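# Unload three sand cores from mould onto plywood boards

## Task

Remove three sand cores from the mould: the elongated core with the rounded nose, plus both upright bladed cores sitting in the mould half on the robot's right. Set all three down on the plywood boards next to the mould and release them, while the remaining two cores stay upright inside the mould.

## Robot and tools

ROBOT. Two arms, left_arm and right_arm, each with six joints and a parallel gripper. Every per-joint list uses the order waist, shoulder, elbow, wrist pitch, wrist yaw, wrist roll. Nominal joint ranges in rad: waist -2.618 to 3.054, shoulder 0.000 to 3.142, elbow 0.000 to 3.142, wrist pitch -1.571 to 1.571, wrist yaw -1.571 to 1.571, wrist roll -2.094 to 2.094. The true end stops may differ from these by up to 0.059 rad either way. Calibrated bases in the scene frame: left_arm at (+0.031, +0.345, 0) m, quat_wxyz (+1.000, 0, 0, +0.008); right_arm at (+0.030, -0.335, 0) m, quat_wxyz (+1.000, 0, 0, -0.014). Both have +z straight up.

FRAMES. The scene frame has its origin at table-top height, halfway between the two nominal bases. +x points out over the table, +z points up, and left_arm sits on the +y side. Arm names do not match image sides. Each arm reports its hand pose in its own base frame, and so does any camera it carries. The gripper's fingers point along its local +z axis and spread along its local y axis. end_effector_position is the spot between the pads, roughly 1 cm short of the fingertips. It can be wrong by a few cm, more when the arm is stretched far.

CAMERAS. cam_left_wrist and cam_right_wrist, both 896x504.

execute_actions(actions, cameras). actions is a list of actions. Each action is a list of 1 to 15 rows, and each row covers one 1/30 s step. If an action has fewer than 15 rows, its last row repeats to fill 15 steps. A row is one flat list of 14 numbers in [-1, 1] covering both arms, even if only one arm moves: left_arm's six joint values and its opening, then right_arm's six joint values and its opening. Joint values are offsets, not poses. They count from the Joint targets at the start of that action, not from the previous row, so sending the same offset again moves the joint further. The scale is 1.0 = 1.202 rad for waist, 1.258 shoulder, 1.3 elbow, 2.073 wrist pitch, and 2.022 for both wrist yaw and wrist roll. Opening is absolute: +1 fully open, -1 shut. An action that would push a joint more than 0.059 rad outward beyond its range is rejected for both arms. An empty actions list just returns state and images. cameras: omitted, null or ["all"] gives every camera; [] gives none; an unknown name invalidates the call.

move(target, speed, blend, opening_speed, blocking, cameras). target is one 14-number row laid out as above, or a list of up to 15 such rows. Every row's joint values are offsets from the Joint targets at the call's start, never from the previous row. Openings stay absolute. All joints move together, so a gripper's path is usually curved. Nothing is avoided along the way, including the other arm. speed: rad/s for the joint with the most travel, 0.01 to 2, default 0.5; one number, or one per target. blend: rad of corner rounding at each intermediate target, default 0. opening_speed: how fast the opening command changes, per second on the -1..+1 scale, at least 0.2. Use a low value to close gently on cores. blocking=false returns after about 0.5 s while the move carries on. The result adds a move: line. done means every joint ended within 0.035 rad. off_target means it came to rest further away than that. moving, held or fault mean the move did not finish normally. limits=held means some steps were withheld. The line also names each arm's worst joint error. done does not mean nothing was touched.

wait(seconds): 0 to 10 s, with arms holding their commands and any running move continuing. stop(): brakes a running move, needing more room when fast. zoom_image(camera, region): camera is cam_left_wrist or cam_right_wrist. region is [x0, y0, x1, y1] in pixels of that camera's latest image, at most 504x504. finished_scene(scene): the current scene's number. It ends the scene and cannot be undone.

RESULT LINES. Joint positions and Joint velocities are given per arm in rad and rad/s, plus the pad gap in m (0.094 m when fully open). Velocities read "within noise" when the arm is still. Joint targets is the base that the next offsets count from. Tool commands shows the current opening commands. grip_measured is finger opening on the command scale; under a firm squeeze it reads a few mm below the part's width. grip_effort_nm is gripper motor effort, negative for closing, and is not a reliable contact indicator. Joint torques include gravity and have an offset; joints 1-3 wrap past ±28 N m. "joint sent to its limit" means a joint was clipped at its true end. "joint command not followed" means the clearance check altered targets; it does not keep the grippers apart. MOTOR HOT appears at 75 °C. At 90 °C an OVER-TEMPERATURE FAULT folds that arm away for the rest of the scene.

MOTION NOTES. Per step, a target may lead its measured angle by at most 0.202 (waist), 0.258 (shoulder), 0.3 (elbow), 0.573 (wrist pitch) or 0.522 rad (yaw, roll). Targets that would put the gripper over 200 mm from where it is are scaled back. A zero offset keeps a joint's target. To leave a gripper as it is, resend its current opening, because 0 means half open. The sim keeps running while you think.

AVOID. Do not drop cores or release them while they move. Do not hit anything fast or press hard. Keep the two arms from striking or squeezing each other. Do not leave anything off the table. Limit long outstretched holds, which heat the motors. To end a push, command targets back past the measured positions. Occasional tugs on held parts can happen, so grip securely.

Each tool is called after "Call:" by a JSON object that holds its "api" and its "payload", one argument or row to a line.

## Session

Call:
{"api": "execute_actions", "payload": {
  "actions": []
}}

Scene clock: 0.00 s.
left_arm: end_effector_position=(+0.2355, -0.4205, +0.2037) grip_measured=+1.000 grip_effort_nm=n/a end_effector_quat_wxyz=(+0.452, +0.770, +0.291, -0.345) | right_arm: end_effector_position=(+0.3668, -0.1721, +0.3153) grip_measured=+1.000 grip_effort_nm=n/a end_effector_quat_wxyz=(+0.332, +0.146, +0.875, -0.321)
Joint positions: left_arm=[-0.747 1.827 1.342 -0.224 0.995 1.182 0.094] | right_arm=[-0.197 1.481 1.581 -0.857 0.583 -0.123 0.094]
Joint velocities: within noise
Joint torques (N m): no reading
Heat: left arm: 32 °C; right arm: 36 °C.
Joint targets: left_arm=[-0.747 1.818 1.349 -0.231 1.008 1.178] | right_arm=[-0.197 1.472 1.591 -0.854 0.589 -0.120]
Tool commands: left_gripper/opening=+1.0 right_gripper/opening=+1.0

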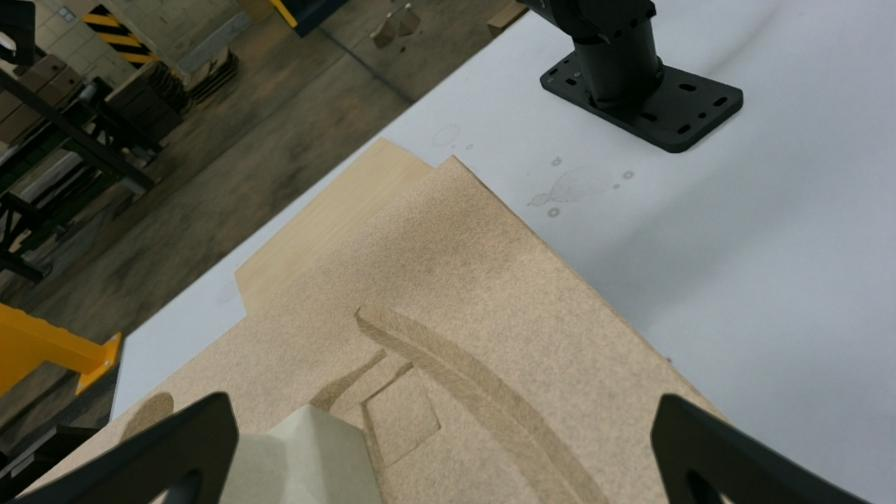

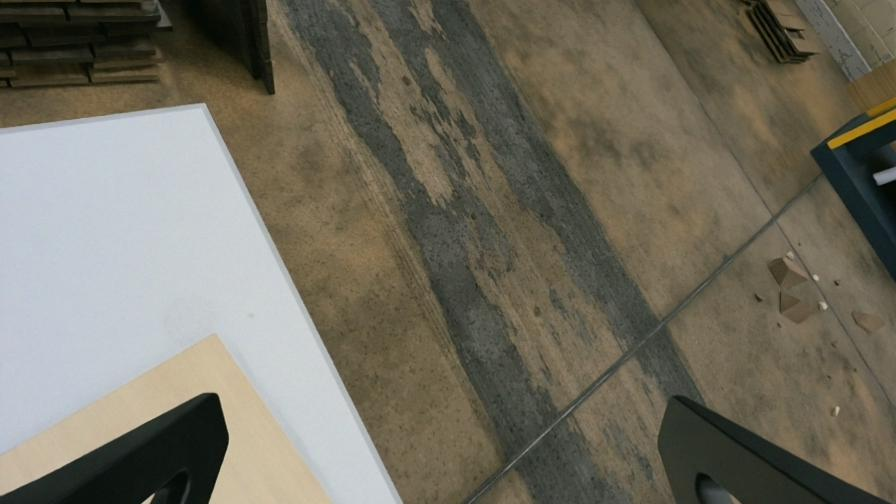

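Call:
{"api": "move", "payload": {
  "target": [0.2887,-0.003,0.655,-0.612,-0.4985,-0.5826,1,0.497,0.272,0.468,-0.3116,-0.2913,0.0593,1]
}}

Scene clock: 21.60 s.
left_arm: end_effector_position=(+0.3677, -0.1580, +0.2893) grip_measured=+1.000 grip_effort_nm=0.022 end_effector_quat_wxyz=(+0.210, +0.201, +0.956, -0.046) | right_arm: end_effector_position=(+0.3651, +0.1538, +0.2973) grip_measured=+1.000 grip_effort_nm=0.027 end_effector_quat_wxyz=(+0.222, -0.196, +0.954, +0.041)
Joint positions: left_arm=[-0.404 1.827 2.18 -1.491 0.009 0.007 0.094] | right_arm=[0.399 1.801 2.173 -1.486 0.006 -0.008 0.094]
Joint velocities: within noise
Joint torques (N m): left_arm=[0.38 -8.24 5.98 1.18 -0.05 -0.15] | right_arm=[0.18 -5.93 6.93 0.69 -0.07 0.05]
Heat: left arm: 35 °C; right arm: 38 °C.
Joint targets: left_arm=[-0.400 1.814 2.201 -1.499 0.001 0.000] | right_arm=[0.401 1.814 2.200 -1.500 0.000 0.000]
move: done

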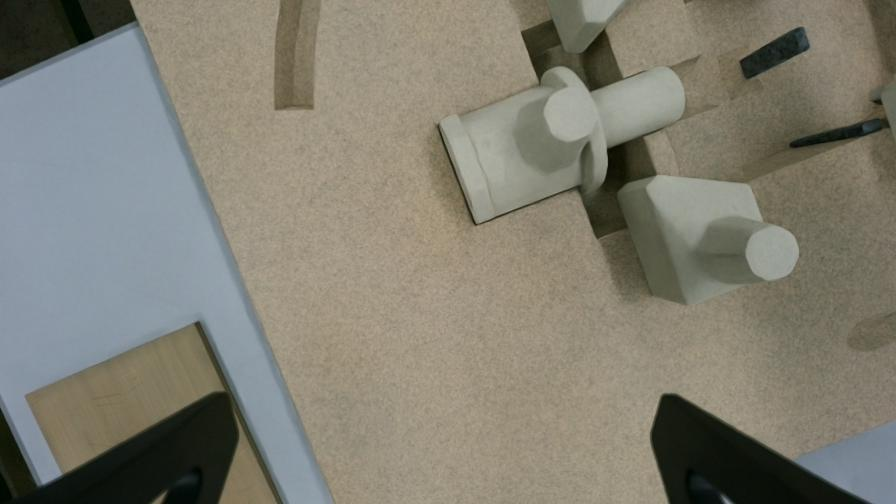

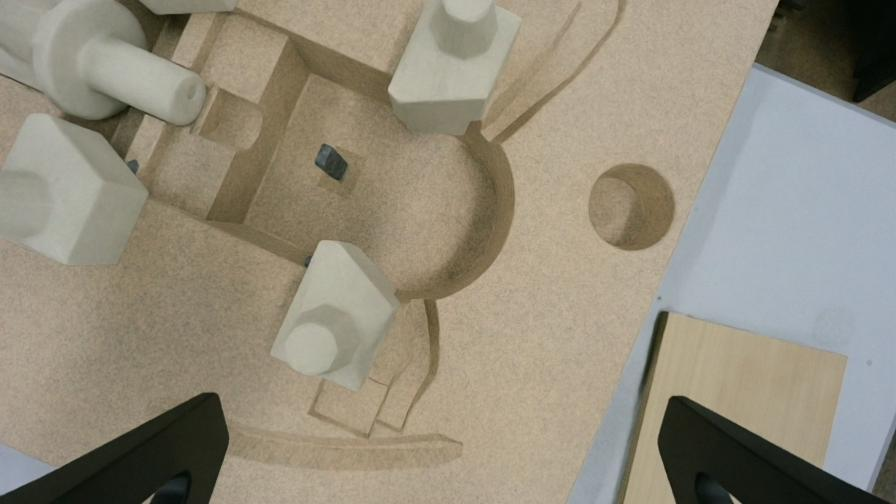

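Call:
{"api": "zoom_image", "payload": {
  "camera": "cam_right_wrist",
  "region": [0, 0, 504, 504]
}}

Call:
{"api": "zoom_image", "payload": {
  "camera": "cam_right_wrist",
  "region": [240, 0, 660, 440]
}}

Call:
{"api": "zoom_image", "payload": {
  "camera": "cam_left_wrist",
  "region": [420, 0, 896, 360]
}}

Scaled by 1.000.

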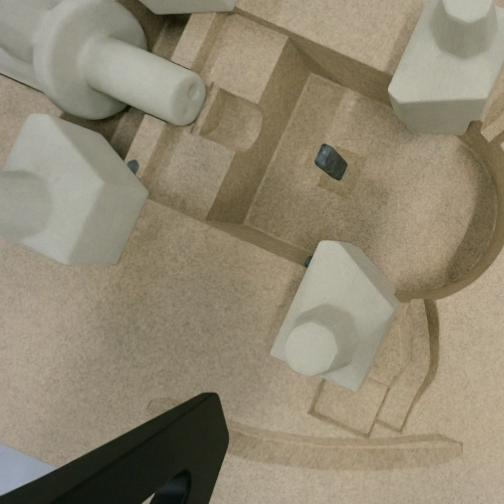

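Scaled by 1.145.

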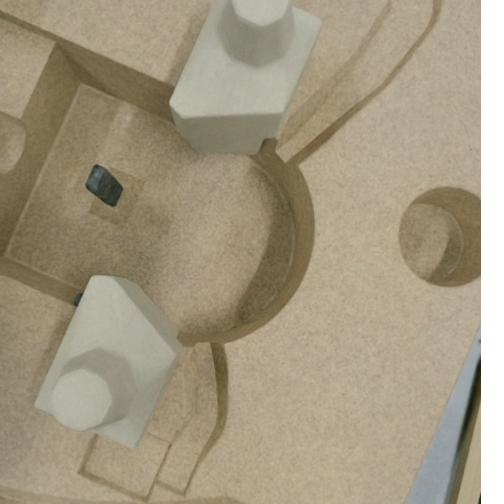

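Scaled by 1.059.

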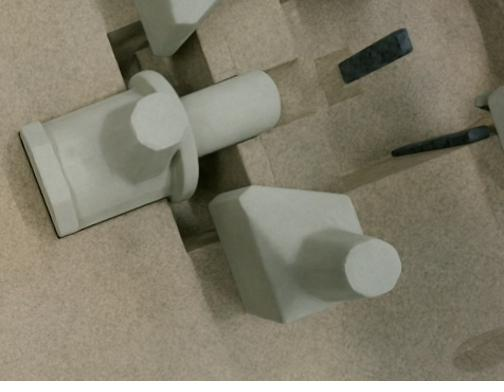

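Call:
{"api": "move", "payload": {
  "target": [0,-0.1224,-0.4346,0.1978,0,0,1,0,-0.1224,-0.4346,0.1978,0,0,1]
}}

Scene clock: 50.80 s.
left_arm: end_effector_position=(+0.3686, -0.1581, +0.1999) grip_measured=+1.000 grip_effort_nm=0.027 end_effector_quat_wxyz=(+0.201, +0.200, +0.958, -0.044) | right_arm: end_effector_position=(+0.3675, +0.1550, +0.2003) grip_measured=+1.000 grip_effort_nm=0.022 end_effector_quat_wxyz=(+0.200, -0.197, +0.959, +0.037)
Joint positions: left_arm=[-0.404 1.697 1.643 -1.102 0.007 0.007 0.094] | right_arm=[0.399 1.693 1.642 -1.109 0.005 -0.008 0.094]
Joint velocities: within noise
Joint torques (N m): left_arm=[0.34 -9.62 4.53 1.35 -0.06 -0.15] | right_arm=[0.16 -9.52 5.11 0.94 -0.06 0.05]
Heat: left arm: 34 °C; right arm: 37 °C.
Joint targets: left_arm=[-0.400 1.660 1.636 -1.089 0.000 0.000] | right_arm=[0.401 1.660 1.635 -1.090 0.000 0.000]
move: off_target (left_arm); left_arm: the shoulder is farthest, 0.036 rad from its target

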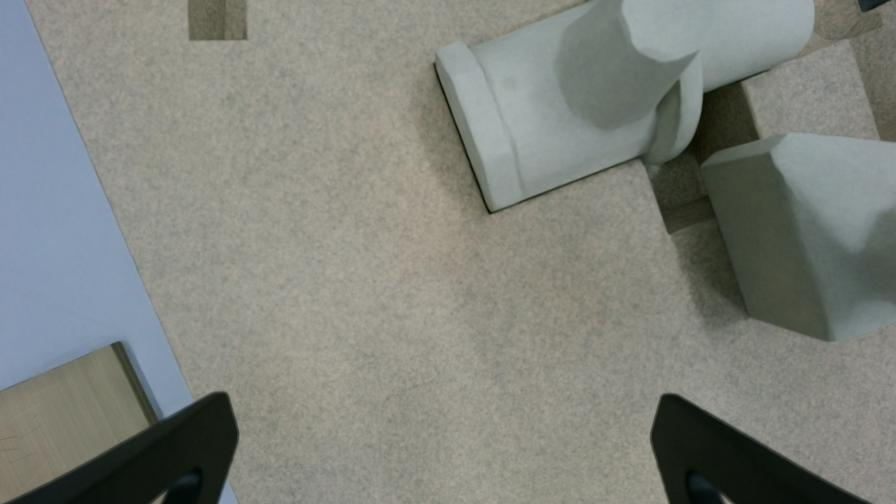

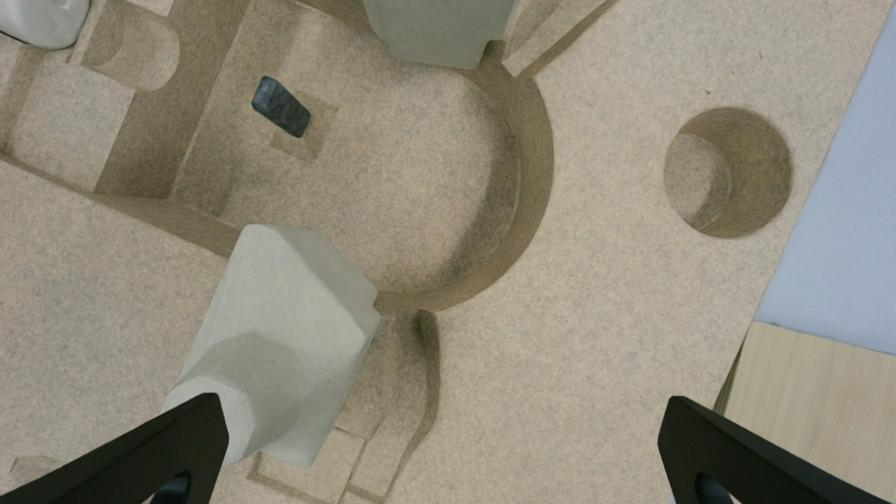

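Call:
{"api": "move", "payload": {
  "target": [
    [0.2496,0,0,0,0,0,1,0,0.1224,0.4346,-0.1978,0,0,1],
    [0.2496,0,0,0,0,0,1,-0.2496,0.1224,0.4346,-0.1978,0,0,1]
  ]
}}

Scene clock: 67.97 s.
left_arm: end_effector_position=(+0.3994, -0.0406, +0.2001) grip_measured=+1.000 grip_effort_nm=0.017 end_effector_quat_wxyz=(+0.207, +0.053, +0.977, -0.012) | right_arm: end_effector_position=(+0.3946, +0.0402, +0.2976) grip_measured=+1.000 grip_effort_nm=0.027 end_effector_quat_wxyz=(+0.226, -0.052, +0.973, +0.010)
Joint positions: left_arm=[-0.102 1.697 1.643 -1.1 0.004 0.006 0.094] | right_arm=[0.1 1.803 2.175 -1.486 0.002 -0.007 0.094]
Joint velocities: within noise
Joint torques (N m): left_arm=[0.2 -9.62 4.46 1.34 -0.02 -0.14] | right_arm=[-0.06 -6.09 6.72 0.72 0 0.04]
Heat: left arm: 38 °C; right arm: 38 °C.
Joint targets: left_arm=[-0.100 1.660 1.636 -1.089 0.000 0.000] | right_arm=[0.101 1.814 2.200 -1.500 0.000 0.000]
move: off_target (left_arm); left_arm: the shoulder is farthest, 0.037 rad from its target

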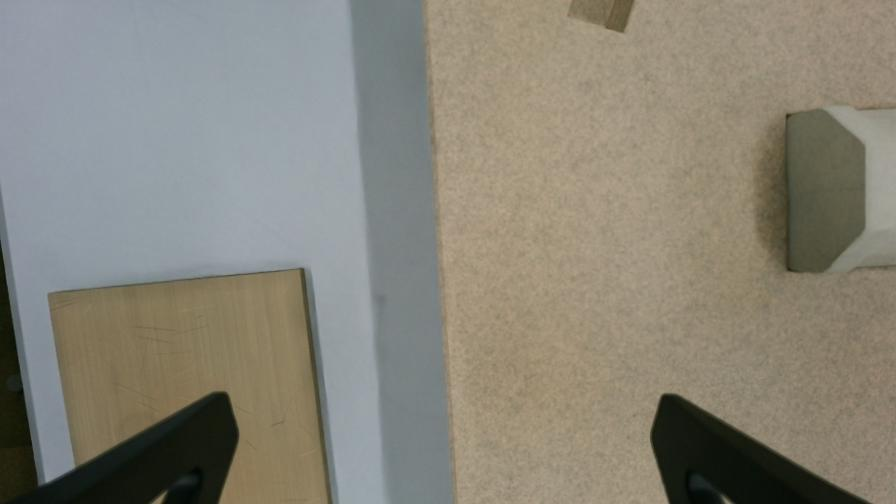

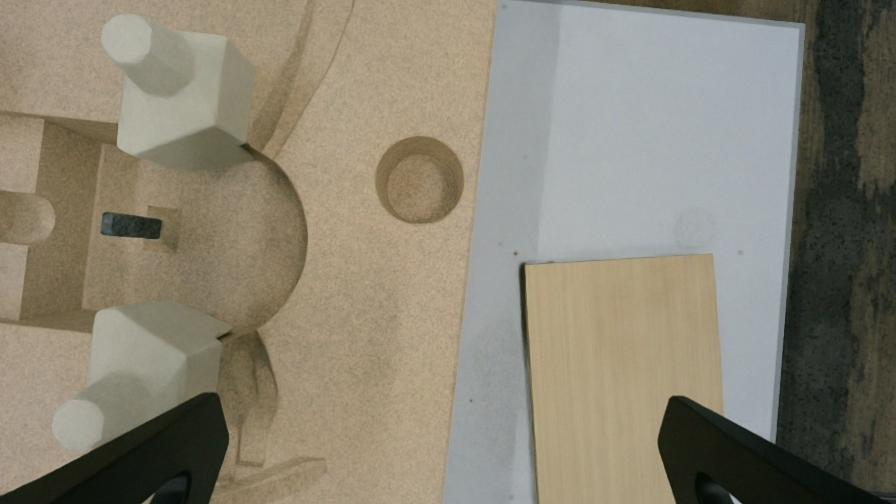

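Call:
{"api": "move", "payload": {
  "target": [0,0,0,0,0,0,1,-0.2504,0.061,-0.488,0.688,-0.7666,0,1],
  "cameras": ["cam_right_wrist"],
  "speed": 0.7
}}

Scene clock: 118.33 s.
left_arm: end_effector_position=(+0.3994, -0.0406, +0.2001) grip_measured=+1.000 grip_effort_nm=0.022 end_effector_quat_wxyz=(+0.207, +0.053, +0.977, -0.012) | right_arm: end_effector_position=(+0.4490, +0.0929, +0.3249) grip_measured=+1.000 grip_effort_nm=0.022 end_effector_quat_wxyz=(+0.455, -0.326, +0.632, +0.535)
Joint positions: left_arm=[-0.102 1.697 1.643 -1.1 0.004 0.006 0.094] | right_arm=[-0.197 1.878 1.574 -0.089 -1.537 -0.003 0.094]
Joint velocities: within noise
Joint torques (N m): left_arm=[0.2 -9.63 4.49 1.35 -0.01 -0.12] | right_arm=[-0.24 -7.69 5.34 1.09 -0.34 -0.01]
Heat: left arm: 42 °C; right arm: 38 °C.
Joint targets: left_arm=[-0.100 1.660 1.636 -1.089 0.000 0.000] | right_arm=[-0.200 1.891 1.565 -0.074 -1.550 0.000]
move: off_target (left_arm); left_arm: the shoulder is farthest, 0.037 rad from its target
Images, in order (width x height): cam_right_wrist 896x504.

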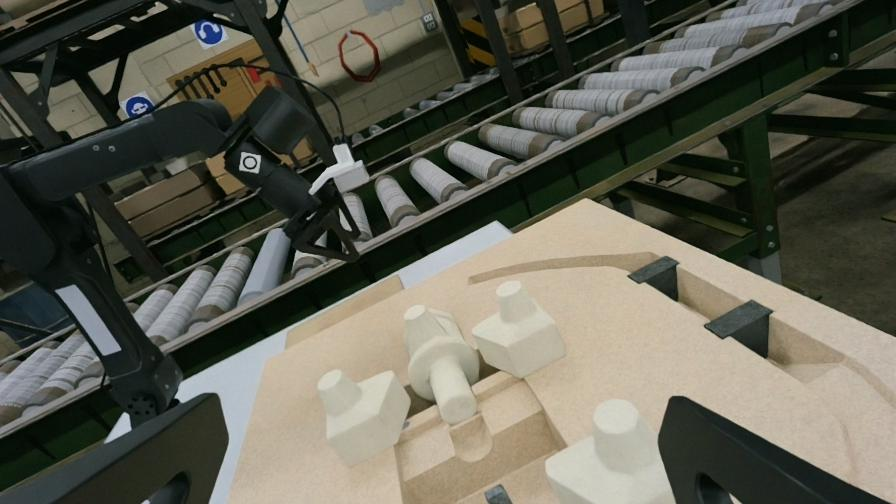

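Call:
{"api": "move", "payload": {
  "target": [0,0,0,0,0,0,1,-0.29,-0.05,0.0,0.05,0.0,0,1],
  "cameras": ["cam_right_wrist"],
  "speed": 0.7
}}

Call:
{"api": "zoom_image", "payload": {
  "camera": "cam_right_wrist",
  "region": [180, 150, 684, 504]
}}

Scene clock: 122.63 s.
left_arm: end_effector_position=(+0.3994, -0.0406, +0.2001) grip_measured=+1.000 grip_effort_nm=0.022 end_effector_quat_wxyz=(+0.207, +0.053, +0.977, -0.012) | right_arm: end_effector_position=(+0.4523, -0.0692, +0.3384) grip_measured=+1.000 grip_effort_nm=0.017 end_effector_quat_wxyz=(+0.569, -0.249, +0.665, +0.415)
Joint positions: left_arm=[-0.102 1.697 1.643 -1.1 0.004 0.006 0.094] | right_arm=[-0.554 1.864 1.574 0.015 -1.54 -0.003 0.094]
Joint velocities: within noise
Joint torques (N m): left_arm=[0.2 -9.62 4.51 1.35 -0.01 -0.13] | right_arm=[0.62 -11.52 5.33 1.11 -0.24 -0.01]
Heat: left arm: 42 °C; right arm: 38 °C.
Joint targets: left_arm=[-0.100 1.660 1.636 -1.089 0.000 0.000] | right_arm=[-0.549 1.828 1.565 0.030 -1.550 0.000]
move: off_target (left_arm); left_arm: the shoulder is farthest, 0.037 rad from its target
Images, in order (width x height): cam_right_wrist 896x504.

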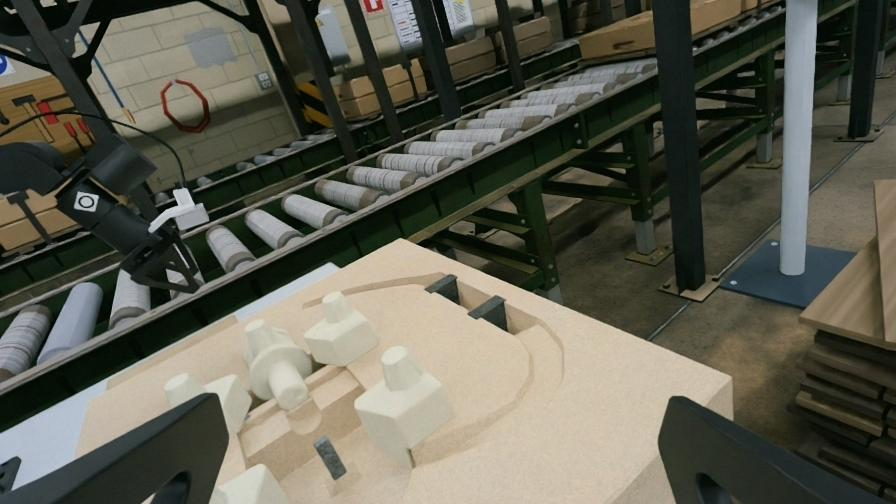

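Scaled by 1.000.

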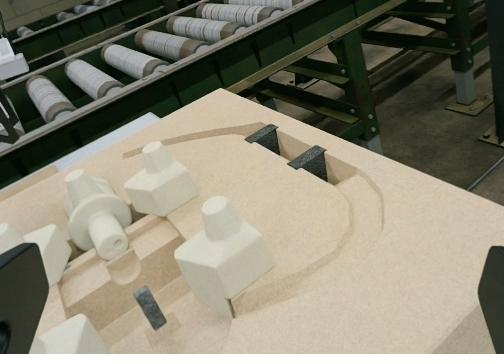

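Call:
{"api": "move", "payload": {
  "target": [
    [-0.1,0.12,0.391,-0.133,0,0,1,0.457,-0.062,0.4115,-0.755,0.8447,0.3032,1],
    [-0.3527,0.1987,0.391,-0.133,0,0,1,0.9813,0.0572,0.419,-0.755,0.8447,0.3032,1]
  ],
  "speed": 0.9,
  "blend": 0.1
}}

Scene clock: 154.20 s.
left_arm: end_effector_position=(+0.3767, -0.2179, +0.2585) grip_measured=+1.000 grip_effort_nm=0.022 end_effector_quat_wxyz=(+0.212, +0.256, +0.941, -0.058) | right_arm: end_effector_position=(+0.3296, +0.2124, +0.2350) grip_measured=+1.000 grip_effort_nm=0.017 end_effector_quat_wxyz=(+0.140, -0.007, +0.990, +0.011)
Joint positions: left_arm=[-0.525 1.894 2.123 -1.357 0.003 0.006 0.094] | right_arm=[0.637 1.892 2.082 -1.52 0.147 0.605 0.094]
Joint velocities: within noise
Joint torques (N m): left_arm=[0.14 -7.04 6.31 1.19 0 -0.13] | right_arm=[-0.51 -7.21 7.2 0.34 0.16 0.05]
Heat: left arm: 42 °C; right arm: 47 °C.
Joint targets: left_arm=[-0.524 1.910 2.144 -1.365 0.000 0.000] | right_arm=[0.631 1.900 2.110 -1.536 0.158 0.613]
move: done

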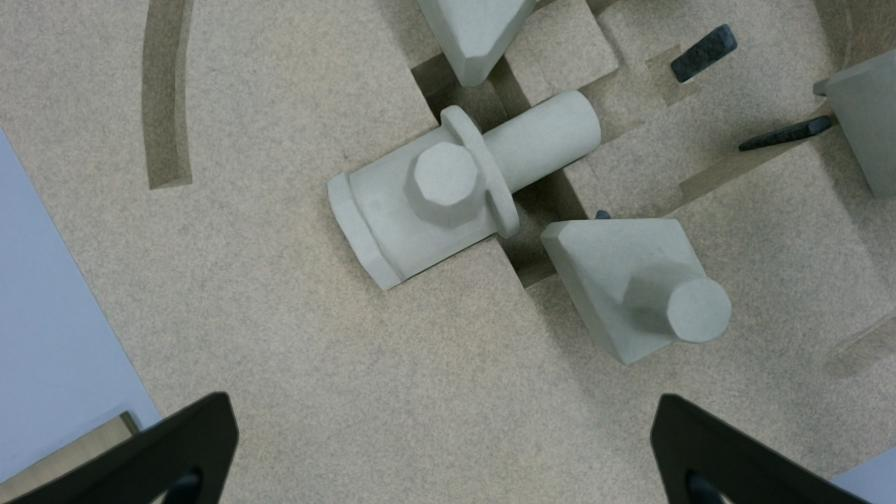

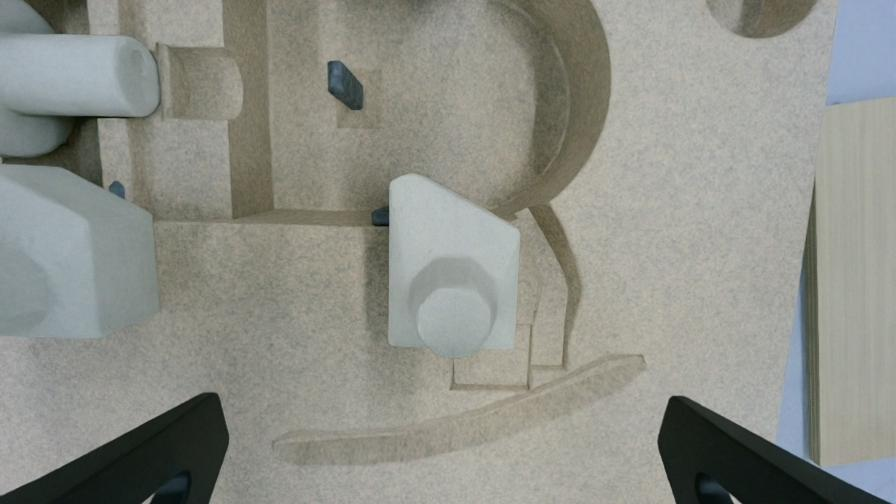

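Call:
{"api": "move", "payload": {
  "target": [-0.076,0.275,0.2685,-0.0236,-0.131,-0.278,1,-0.0154,-0.0525,-0.4038,0.2248,0.001,-0.0095,1],
  "speed": 0.5
}}

Scene clock: 192.37 s.
left_arm: end_effector_position=(+0.4371, -0.2505, +0.2175) grip_measured=+1.000 grip_effort_nm=0.032 end_effector_quat_wxyz=(+0.231, +0.002, +0.973, -0.007) | right_arm: end_effector_position=(+0.3405, +0.2114, +0.1199) grip_measured=+1.000 grip_effort_nm=0.017 end_effector_quat_wxyz=(+0.126, -0.001, +0.992, -0.002)
Joint positions: left_arm=[-0.61 2.236 2.469 -1.405 -0.249 -0.554 0.094] | right_arm=[0.619 1.87 1.592 -1.087 0.148 0.601 0.094]
Joint velocities: within noise
Joint torques (N m): left_arm=[-0.43 -9.2 6.46 1.1 -0.33 -0.13] | right_arm=[-0.59 -11.17 4.97 0.59 0.16 -0.12]
Heat: left arm: 37 °C; right arm: 42 °C.
Joint targets: left_arm=[-0.615 2.256 2.493 -1.414 -0.265 -0.562] | right_arm=[0.612 1.834 1.585 -1.070 0.160 0.594]
move: off_target (right_arm); right_arm: the shoulder is farthest, 0.036 rad from its target

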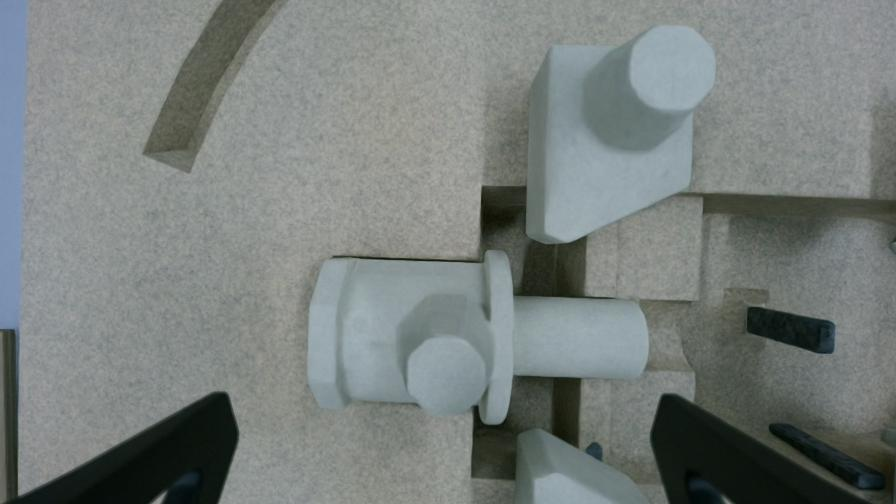

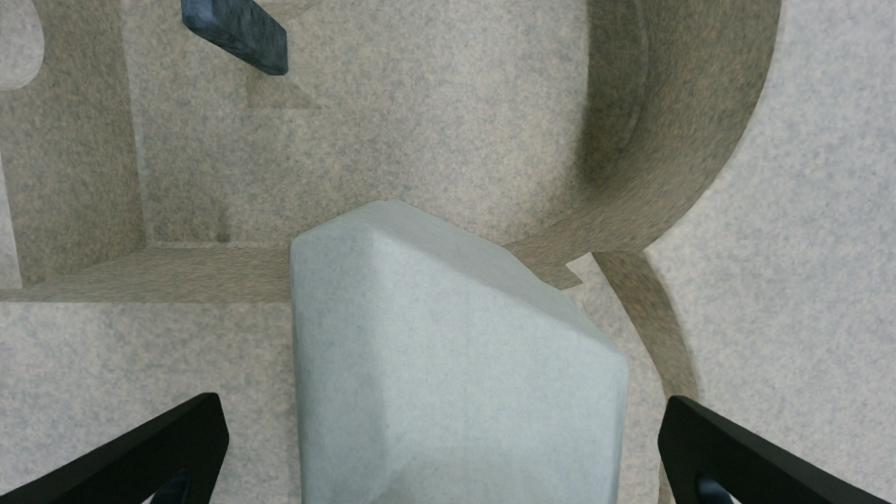

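Call:
{"api": "move", "payload": {
  "target": [0,-0.0962,-0.3212,0.143,0,0,1,-0.0075,0,0,0,0,0,-0.05],
  "speed": 0.5,
  "opening_speed": 0.4
}}

Scene clock: 204.07 s.
left_arm: end_effector_position=(+0.4384, -0.2512, +0.1425) grip_measured=+1.000 grip_effort_nm=0.022 end_effector_quat_wxyz=(+0.211, +0.005, +0.977, +0.010) | right_arm: end_effector_position=(+0.3429, +0.2086, +0.1200) grip_measured=+0.157 grip_effort_nm=-1.009 end_effector_quat_wxyz=(+0.127, +0.003, +0.992, -0.002)
Joint positions: left_arm=[-0.61 2.181 2.084 -1.128 -0.252 -0.555 0.094] | right_arm=[0.61 1.87 1.592 -1.085 0.149 0.6 0.054]
Joint velocities: within noise
Joint torques (N m): left_arm=[-0.35 -14.24 4.21 1.23 -0.26 -0.12] | right_arm=[-0.61 -11.15 4.94 0.58 0.16 -0.11]
Heat: left arm: 39 °C; right arm: 47 °C.
Joint targets: left_arm=[-0.615 2.135 2.075 -1.117 -0.264 -0.562] | right_arm=[0.603 1.834 1.585 -1.069 0.160 0.594]
move: off_target (left_arm, right_arm); left_arm: the shoulder is farthest, 0.046 rad from its target; right_arm: the shoulder is farthest, 0.036 rad from its target

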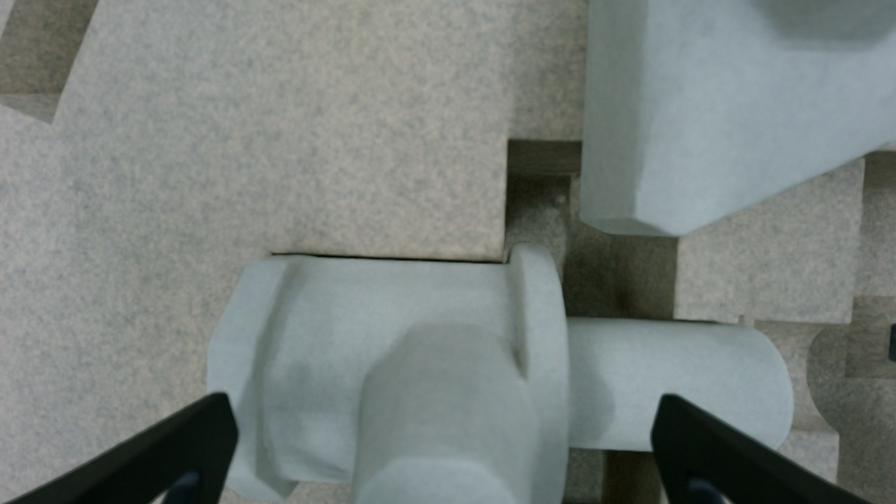

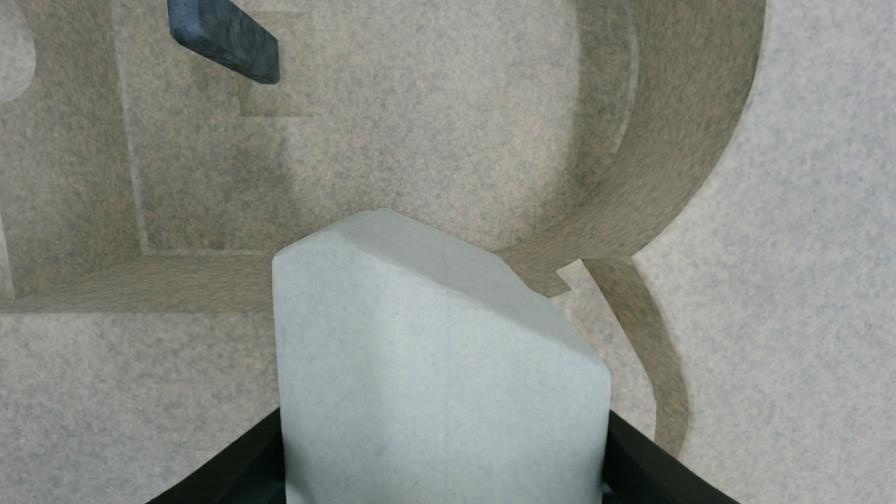

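Call:
{"api": "move", "payload": {
  "target": [0.004,-0.034,0,0,0,0,1,0,0,0,0,0,0,-0.05]
}}

Scene clock: 208.33 s.
left_arm: end_effector_position=(+0.4373, -0.2503, +0.1667) grip_measured=+1.000 grip_effort_nm=0.027 end_effector_quat_wxyz=(+0.231, +0.002, +0.973, -0.005) | right_arm: end_effector_position=(+0.3429, +0.2086, +0.1200) grip_measured=+0.157 grip_effort_nm=-1.009 end_effector_quat_wxyz=(+0.127, +0.003, +0.992, -0.002)
Joint positions: left_arm=[-0.61 2.131 2.084 -1.126 -0.252 -0.555 0.094] | right_arm=[0.61 1.87 1.592 -1.085 0.149 0.6 0.054]
Joint velocities: within noise
Joint torques (N m): left_arm=[0.06 -13.26 4.44 1.29 -0.25 -0.14] | right_arm=[-0.61 -11.15 4.96 0.59 0.16 -0.11]
Heat: left arm: 41 °C; right arm: 49 °C.
Joint targets: left_arm=[-0.611 2.092 2.075 -1.118 -0.264 -0.562] | right_arm=[0.603 1.834 1.585 -1.069 0.160 0.594]
move: off_target (left_arm, right_arm); left_arm: the shoulder is farthest, 0.039 rad from its target; right_arm: the shoulder is farthest, 0.036 rad from its target

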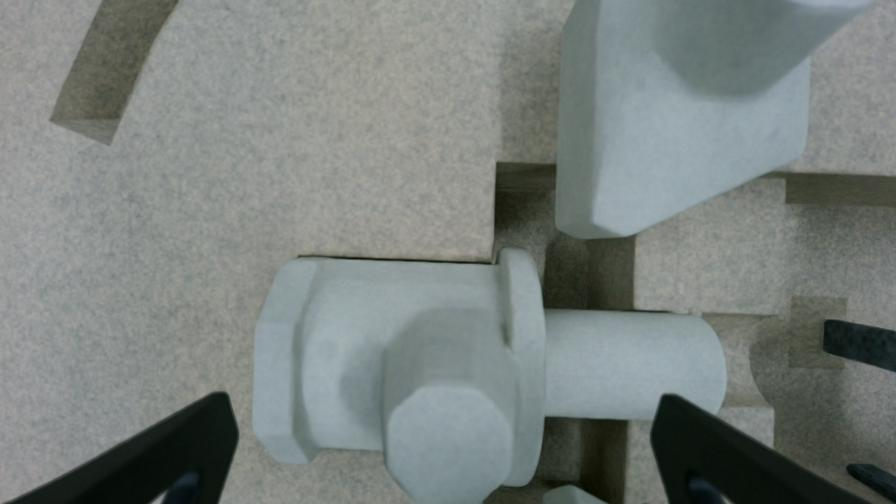

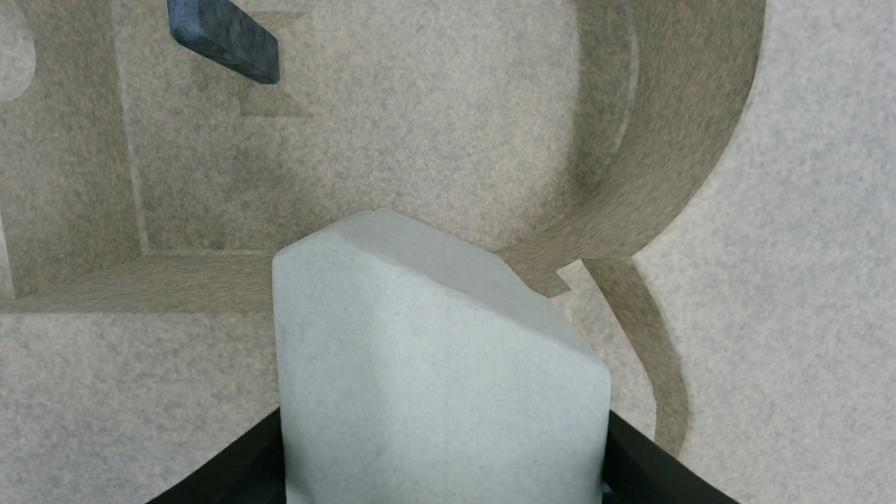

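Call:
{"api": "move", "payload": {
  "target": [
    [-0.003,0.022,0,0,0,0,1,0,0,0,0,0,0,-0.05],
    [-0.003,0.022,0,0,0,0,-0.6,0,0,0,0,0,0,-0.05]
  ],
  "opening_speed": 0.5
}}

Scene clock: 220.03 s.
left_arm: end_effector_position=(+0.4375, -0.2509, +0.1669) grip_measured=-0.408 grip_effort_nm=-0.999 end_effector_quat_wxyz=(+0.232, +0.002, +0.973, -0.006) | right_arm: end_effector_position=(+0.3429, +0.2086, +0.1200) grip_measured=+0.157 grip_effort_nm=-1.009 end_effector_quat_wxyz=(+0.127, +0.003, +0.992, -0.002)
Joint positions: left_arm=[-0.611 2.131 2.084 -1.124 -0.252 -0.556 0.028] | right_arm=[0.61 1.87 1.592 -1.085 0.149 0.6 0.054]
Joint velocities: within noise
Joint torques (N m): left_arm=[-0.25 -11.14 4.29 1.25 -0.26 -0.13] | right_arm=[-0.59 -11.14 4.97 0.59 0.16 -0.11]
Heat: left arm: 43 °C; right arm: 51 °C.
Joint targets: left_arm=[-0.614 2.120 2.075 -1.117 -0.264 -0.562] | right_arm=[0.603 1.834 1.585 -1.069 0.160 0.594]
move: off_target (right_arm); right_arm: the shoulder is farthest, 0.036 rad from its target

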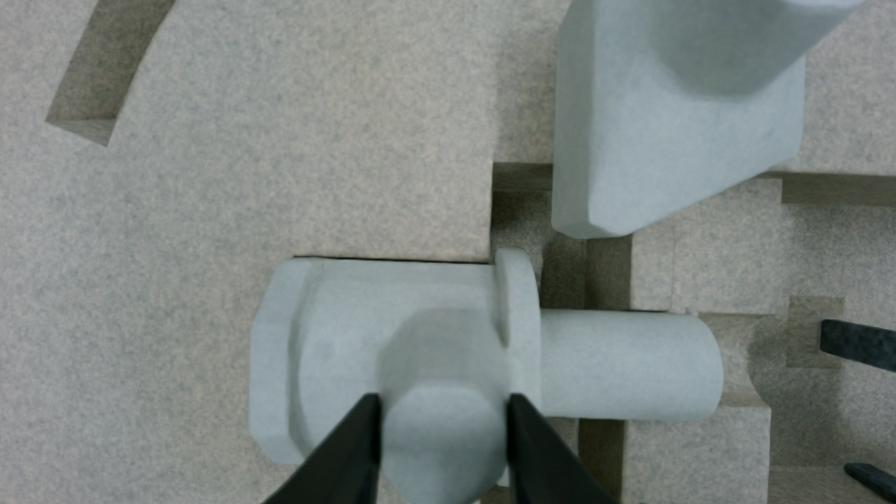

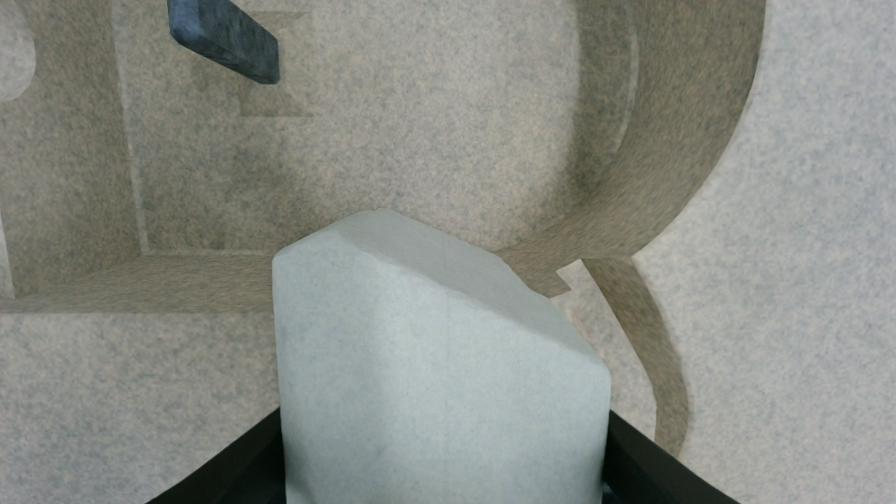

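Call:
{"api": "move", "payload": {
  "target": [
    [0,0,0,0,0,0,0.6,0,0,0,0,0,0,-0.05],
    [0,-0.09,0,0,0,0,0.6,0,0,0,0,0,0,-0.05],
    [0,-0.004,0,0,0,0,0.6,0,0,0,0,0,0,-0.05]
  ],
  "opening_speed": 1.5
}}

Scene clock: 229.17 s.
left_arm: end_effector_position=(+0.4360, -0.2496, +0.1794) grip_measured=+0.598 grip_effort_nm=0.139 end_effector_quat_wxyz=(+0.243, +0.000, +0.970, -0.013) | right_arm: end_effector_position=(+0.3429, +0.2086, +0.1200) grip_measured=+0.157 grip_effort_nm=-1.009 end_effector_quat_wxyz=(+0.127, +0.003, +0.992, -0.002)
Joint positions: left_arm=[-0.611 2.101 2.077 -1.12 -0.253 -0.556 0.075] | right_arm=[0.61 1.87 1.592 -1.085 0.149 0.6 0.054]
Joint velocities: within noise
Joint torques (N m): left_arm=[-0.23 -9.16 4.85 1.29 -0.3 -0.13] | right_arm=[-0.59 -11.18 4.97 0.59 0.16 -0.12]
Heat: left arm: 43 °C; right arm: 52 °C.
Joint targets: left_arm=[-0.614 2.115 2.076 -1.117 -0.264 -0.562] | right_arm=[0.603 1.834 1.585 -1.069 0.160 0.594]
move: off_target (right_arm); right_arm: the shoulder is farthest, 0.036 rad from its target

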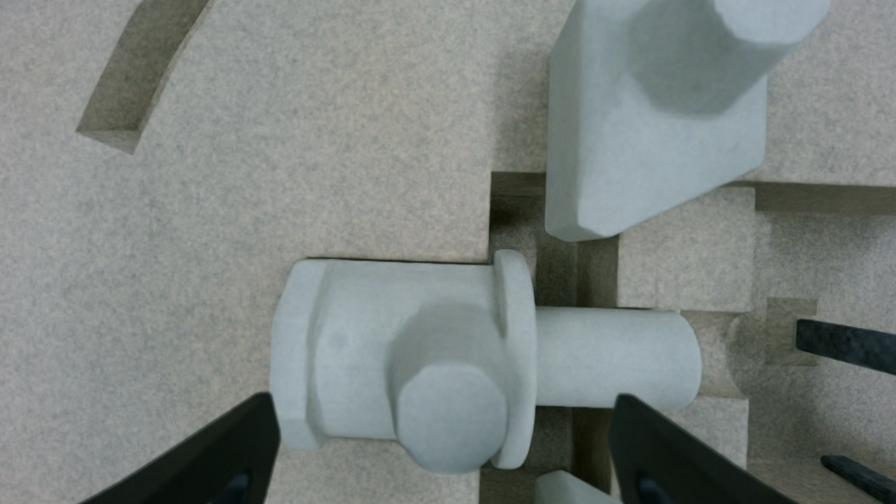

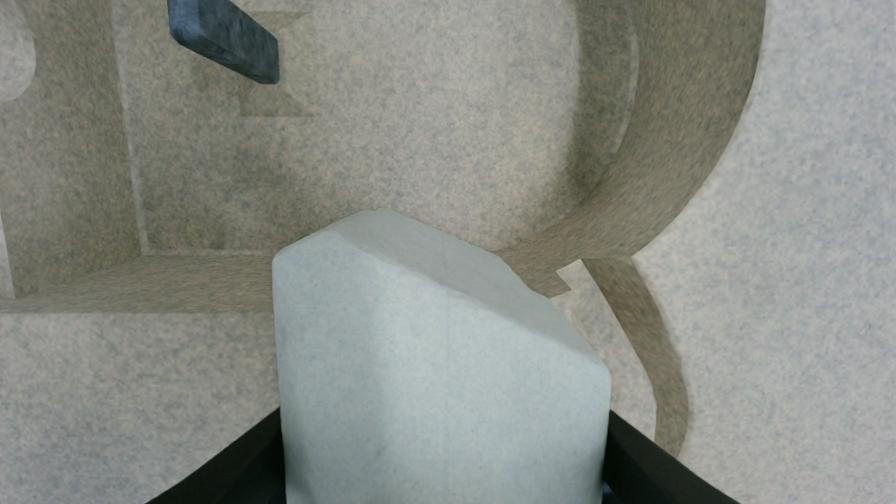

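Call:
{"api": "move", "payload": {
  "target": [0,0.028,0,0,0,0,0.6,0,0,0,0,0,0,-0.05],
  "cameras": []
}}

Scene clock: 232.27 s.
left_arm: end_effector_position=(+0.4373, -0.2505, +0.1656) grip_measured=+0.598 grip_effort_nm=0.134 end_effector_quat_wxyz=(+0.232, +0.002, +0.973, -0.005) | right_arm: end_effector_position=(+0.3429, +0.2086, +0.1200) grip_measured=+0.157 grip_effort_nm=-1.009 end_effector_quat_wxyz=(+0.127, +0.003, +0.992, -0.002)
Joint positions: left_arm=[-0.611 2.13 2.077 -1.12 -0.253 -0.556 0.075] | right_arm=[0.61 1.87 1.592 -1.085 0.149 0.6 0.054]
Joint velocities: within noise
Joint torques (N m): left_arm=[-0.18 -8.91 4.86 1.21 -0.26 -0.12] | right_arm=[-0.62 -11.15 4.97 0.59 0.16 -0.11]
Heat: left arm: 43 °C; right arm: 53 °C.
Joint targets: left_arm=[-0.614 2.150 2.076 -1.117 -0.264 -0.562] | right_arm=[0.603 1.834 1.585 -1.069 0.160 0.594]
move: off_target (right_arm); right_arm: the shoulder is farthest, 0.036 rad from its target
No camera images: "cameras" was empty.

Call:
{"api": "move", "payload": {
  "target": [
    [0,0.022,0,0,0,0,0.6,0,0,0,0,0,0,-0.05],
    [0,0.022,0,0,0,0,-0.7,0,0,0,0,0,0,-0.05]
  ],
  "opening_speed": 0.6,
  "cameras": ["cam_left_wrist"]
}}

Scene clock: 237.37 s.
left_arm: end_effector_position=(+0.4382, -0.2515, +0.1528) grip_measured=-0.294 grip_effort_nm=-0.999 end_effector_quat_wxyz=(+0.222, +0.004, +0.975, +0.002) | right_arm: end_effector_position=(+0.3429, +0.2086, +0.1200) grip_measured=+0.157 grip_effort_nm=-1.004 end_effector_quat_wxyz=(+0.127, +0.003, +0.992, -0.002)
Joint positions: left_arm=[-0.611 2.157 2.077 -1.119 -0.252 -0.556 0.033] | right_arm=[0.61 1.87 1.592 -1.085 0.149 0.6 0.054]
Joint velocities: within noise
Joint torques (N m): left_arm=[-0.2 -8.94 4.86 1.13 -0.28 -0.14] | right_arm=[-0.59 -11.18 4.96 0.59 0.15 -0.12]
Heat: left arm: 42 °C; right arm: 53 °C.
Joint targets: left_arm=[-0.614 2.178 2.076 -1.118 -0.264 -0.562] | right_arm=[0.603 1.834 1.585 -1.069 0.160 0.594]
move: off_target (right_arm); right_arm: the shoulder is farthest, 0.036 rad from its target
Images, in order (width x height): cam_left_wrist 896x504.

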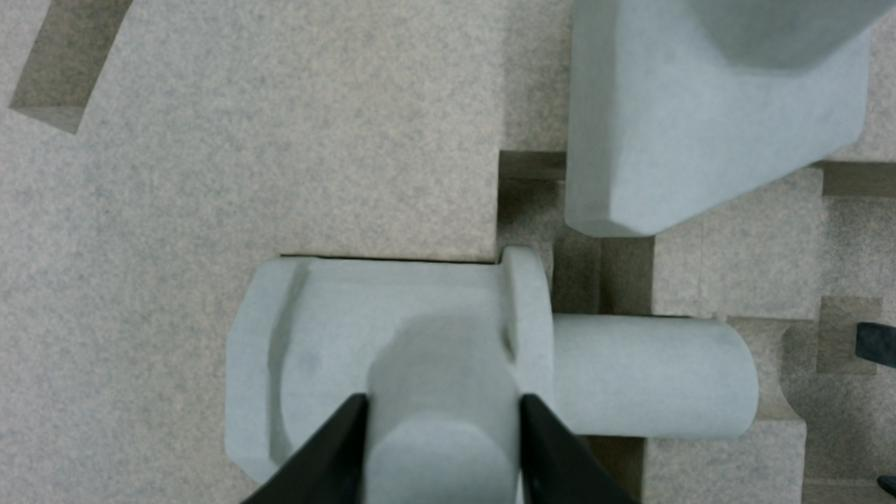

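Call:
{"api": "move", "payload": {
  "target": [0,0.03,0.1723,-0.084,0,0,-0.7,0,0.004,0.1123,-0.068,0,0,-0.05],
  "speed": 0.25
}}

Scene clock: 249.27 s.
left_arm: end_effector_position=(+0.4351, -0.2529, +0.1634) grip_measured=-0.295 grip_effort_nm=-0.994 end_effector_quat_wxyz=(+0.197, +0.006, +0.980, +0.008) | right_arm: end_effector_position=(+0.3402, +0.2069, +0.1438) grip_measured=+0.157 grip_effort_nm=-1.004 end_effector_quat_wxyz=(+0.122, +0.002, +0.993, -0.006)
Joint positions: left_arm=[-0.611 2.226 2.252 -1.273 -0.235 -0.56 0.033] | right_arm=[0.61 1.87 1.689 -1.194 0.149 0.6 0.054]
Joint velocities: within noise
Joint torques (N m): left_arm=[-0.24 -11.49 8.92 0.84 -0.44 -0.09] | right_arm=[-0.58 -10.7 8.83 0.28 0.16 -0.11]
Heat: left arm: 43 °C; right arm: 54 °C.
Joint targets: left_arm=[-0.614 2.216 2.299 -1.292 -0.264 -0.562] | right_arm=[0.603 1.839 1.731 -1.210 0.160 0.594]
move: off_target (left_arm, right_arm); left_arm: the elbow is farthest, 0.048 rad from its target; right_arm: the elbow is farthest, 0.042 rad from its target

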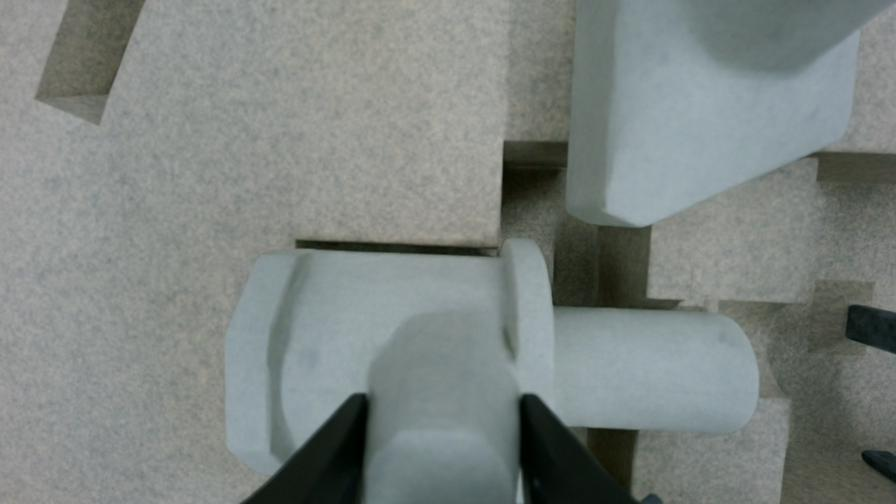

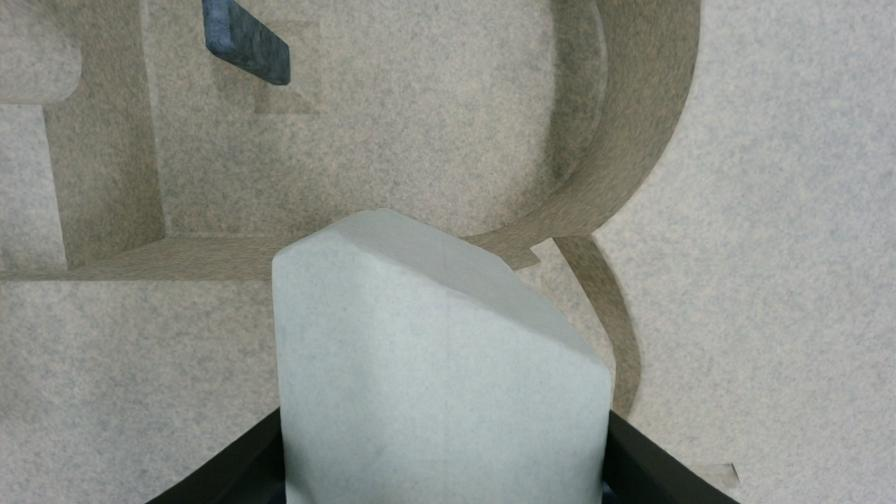

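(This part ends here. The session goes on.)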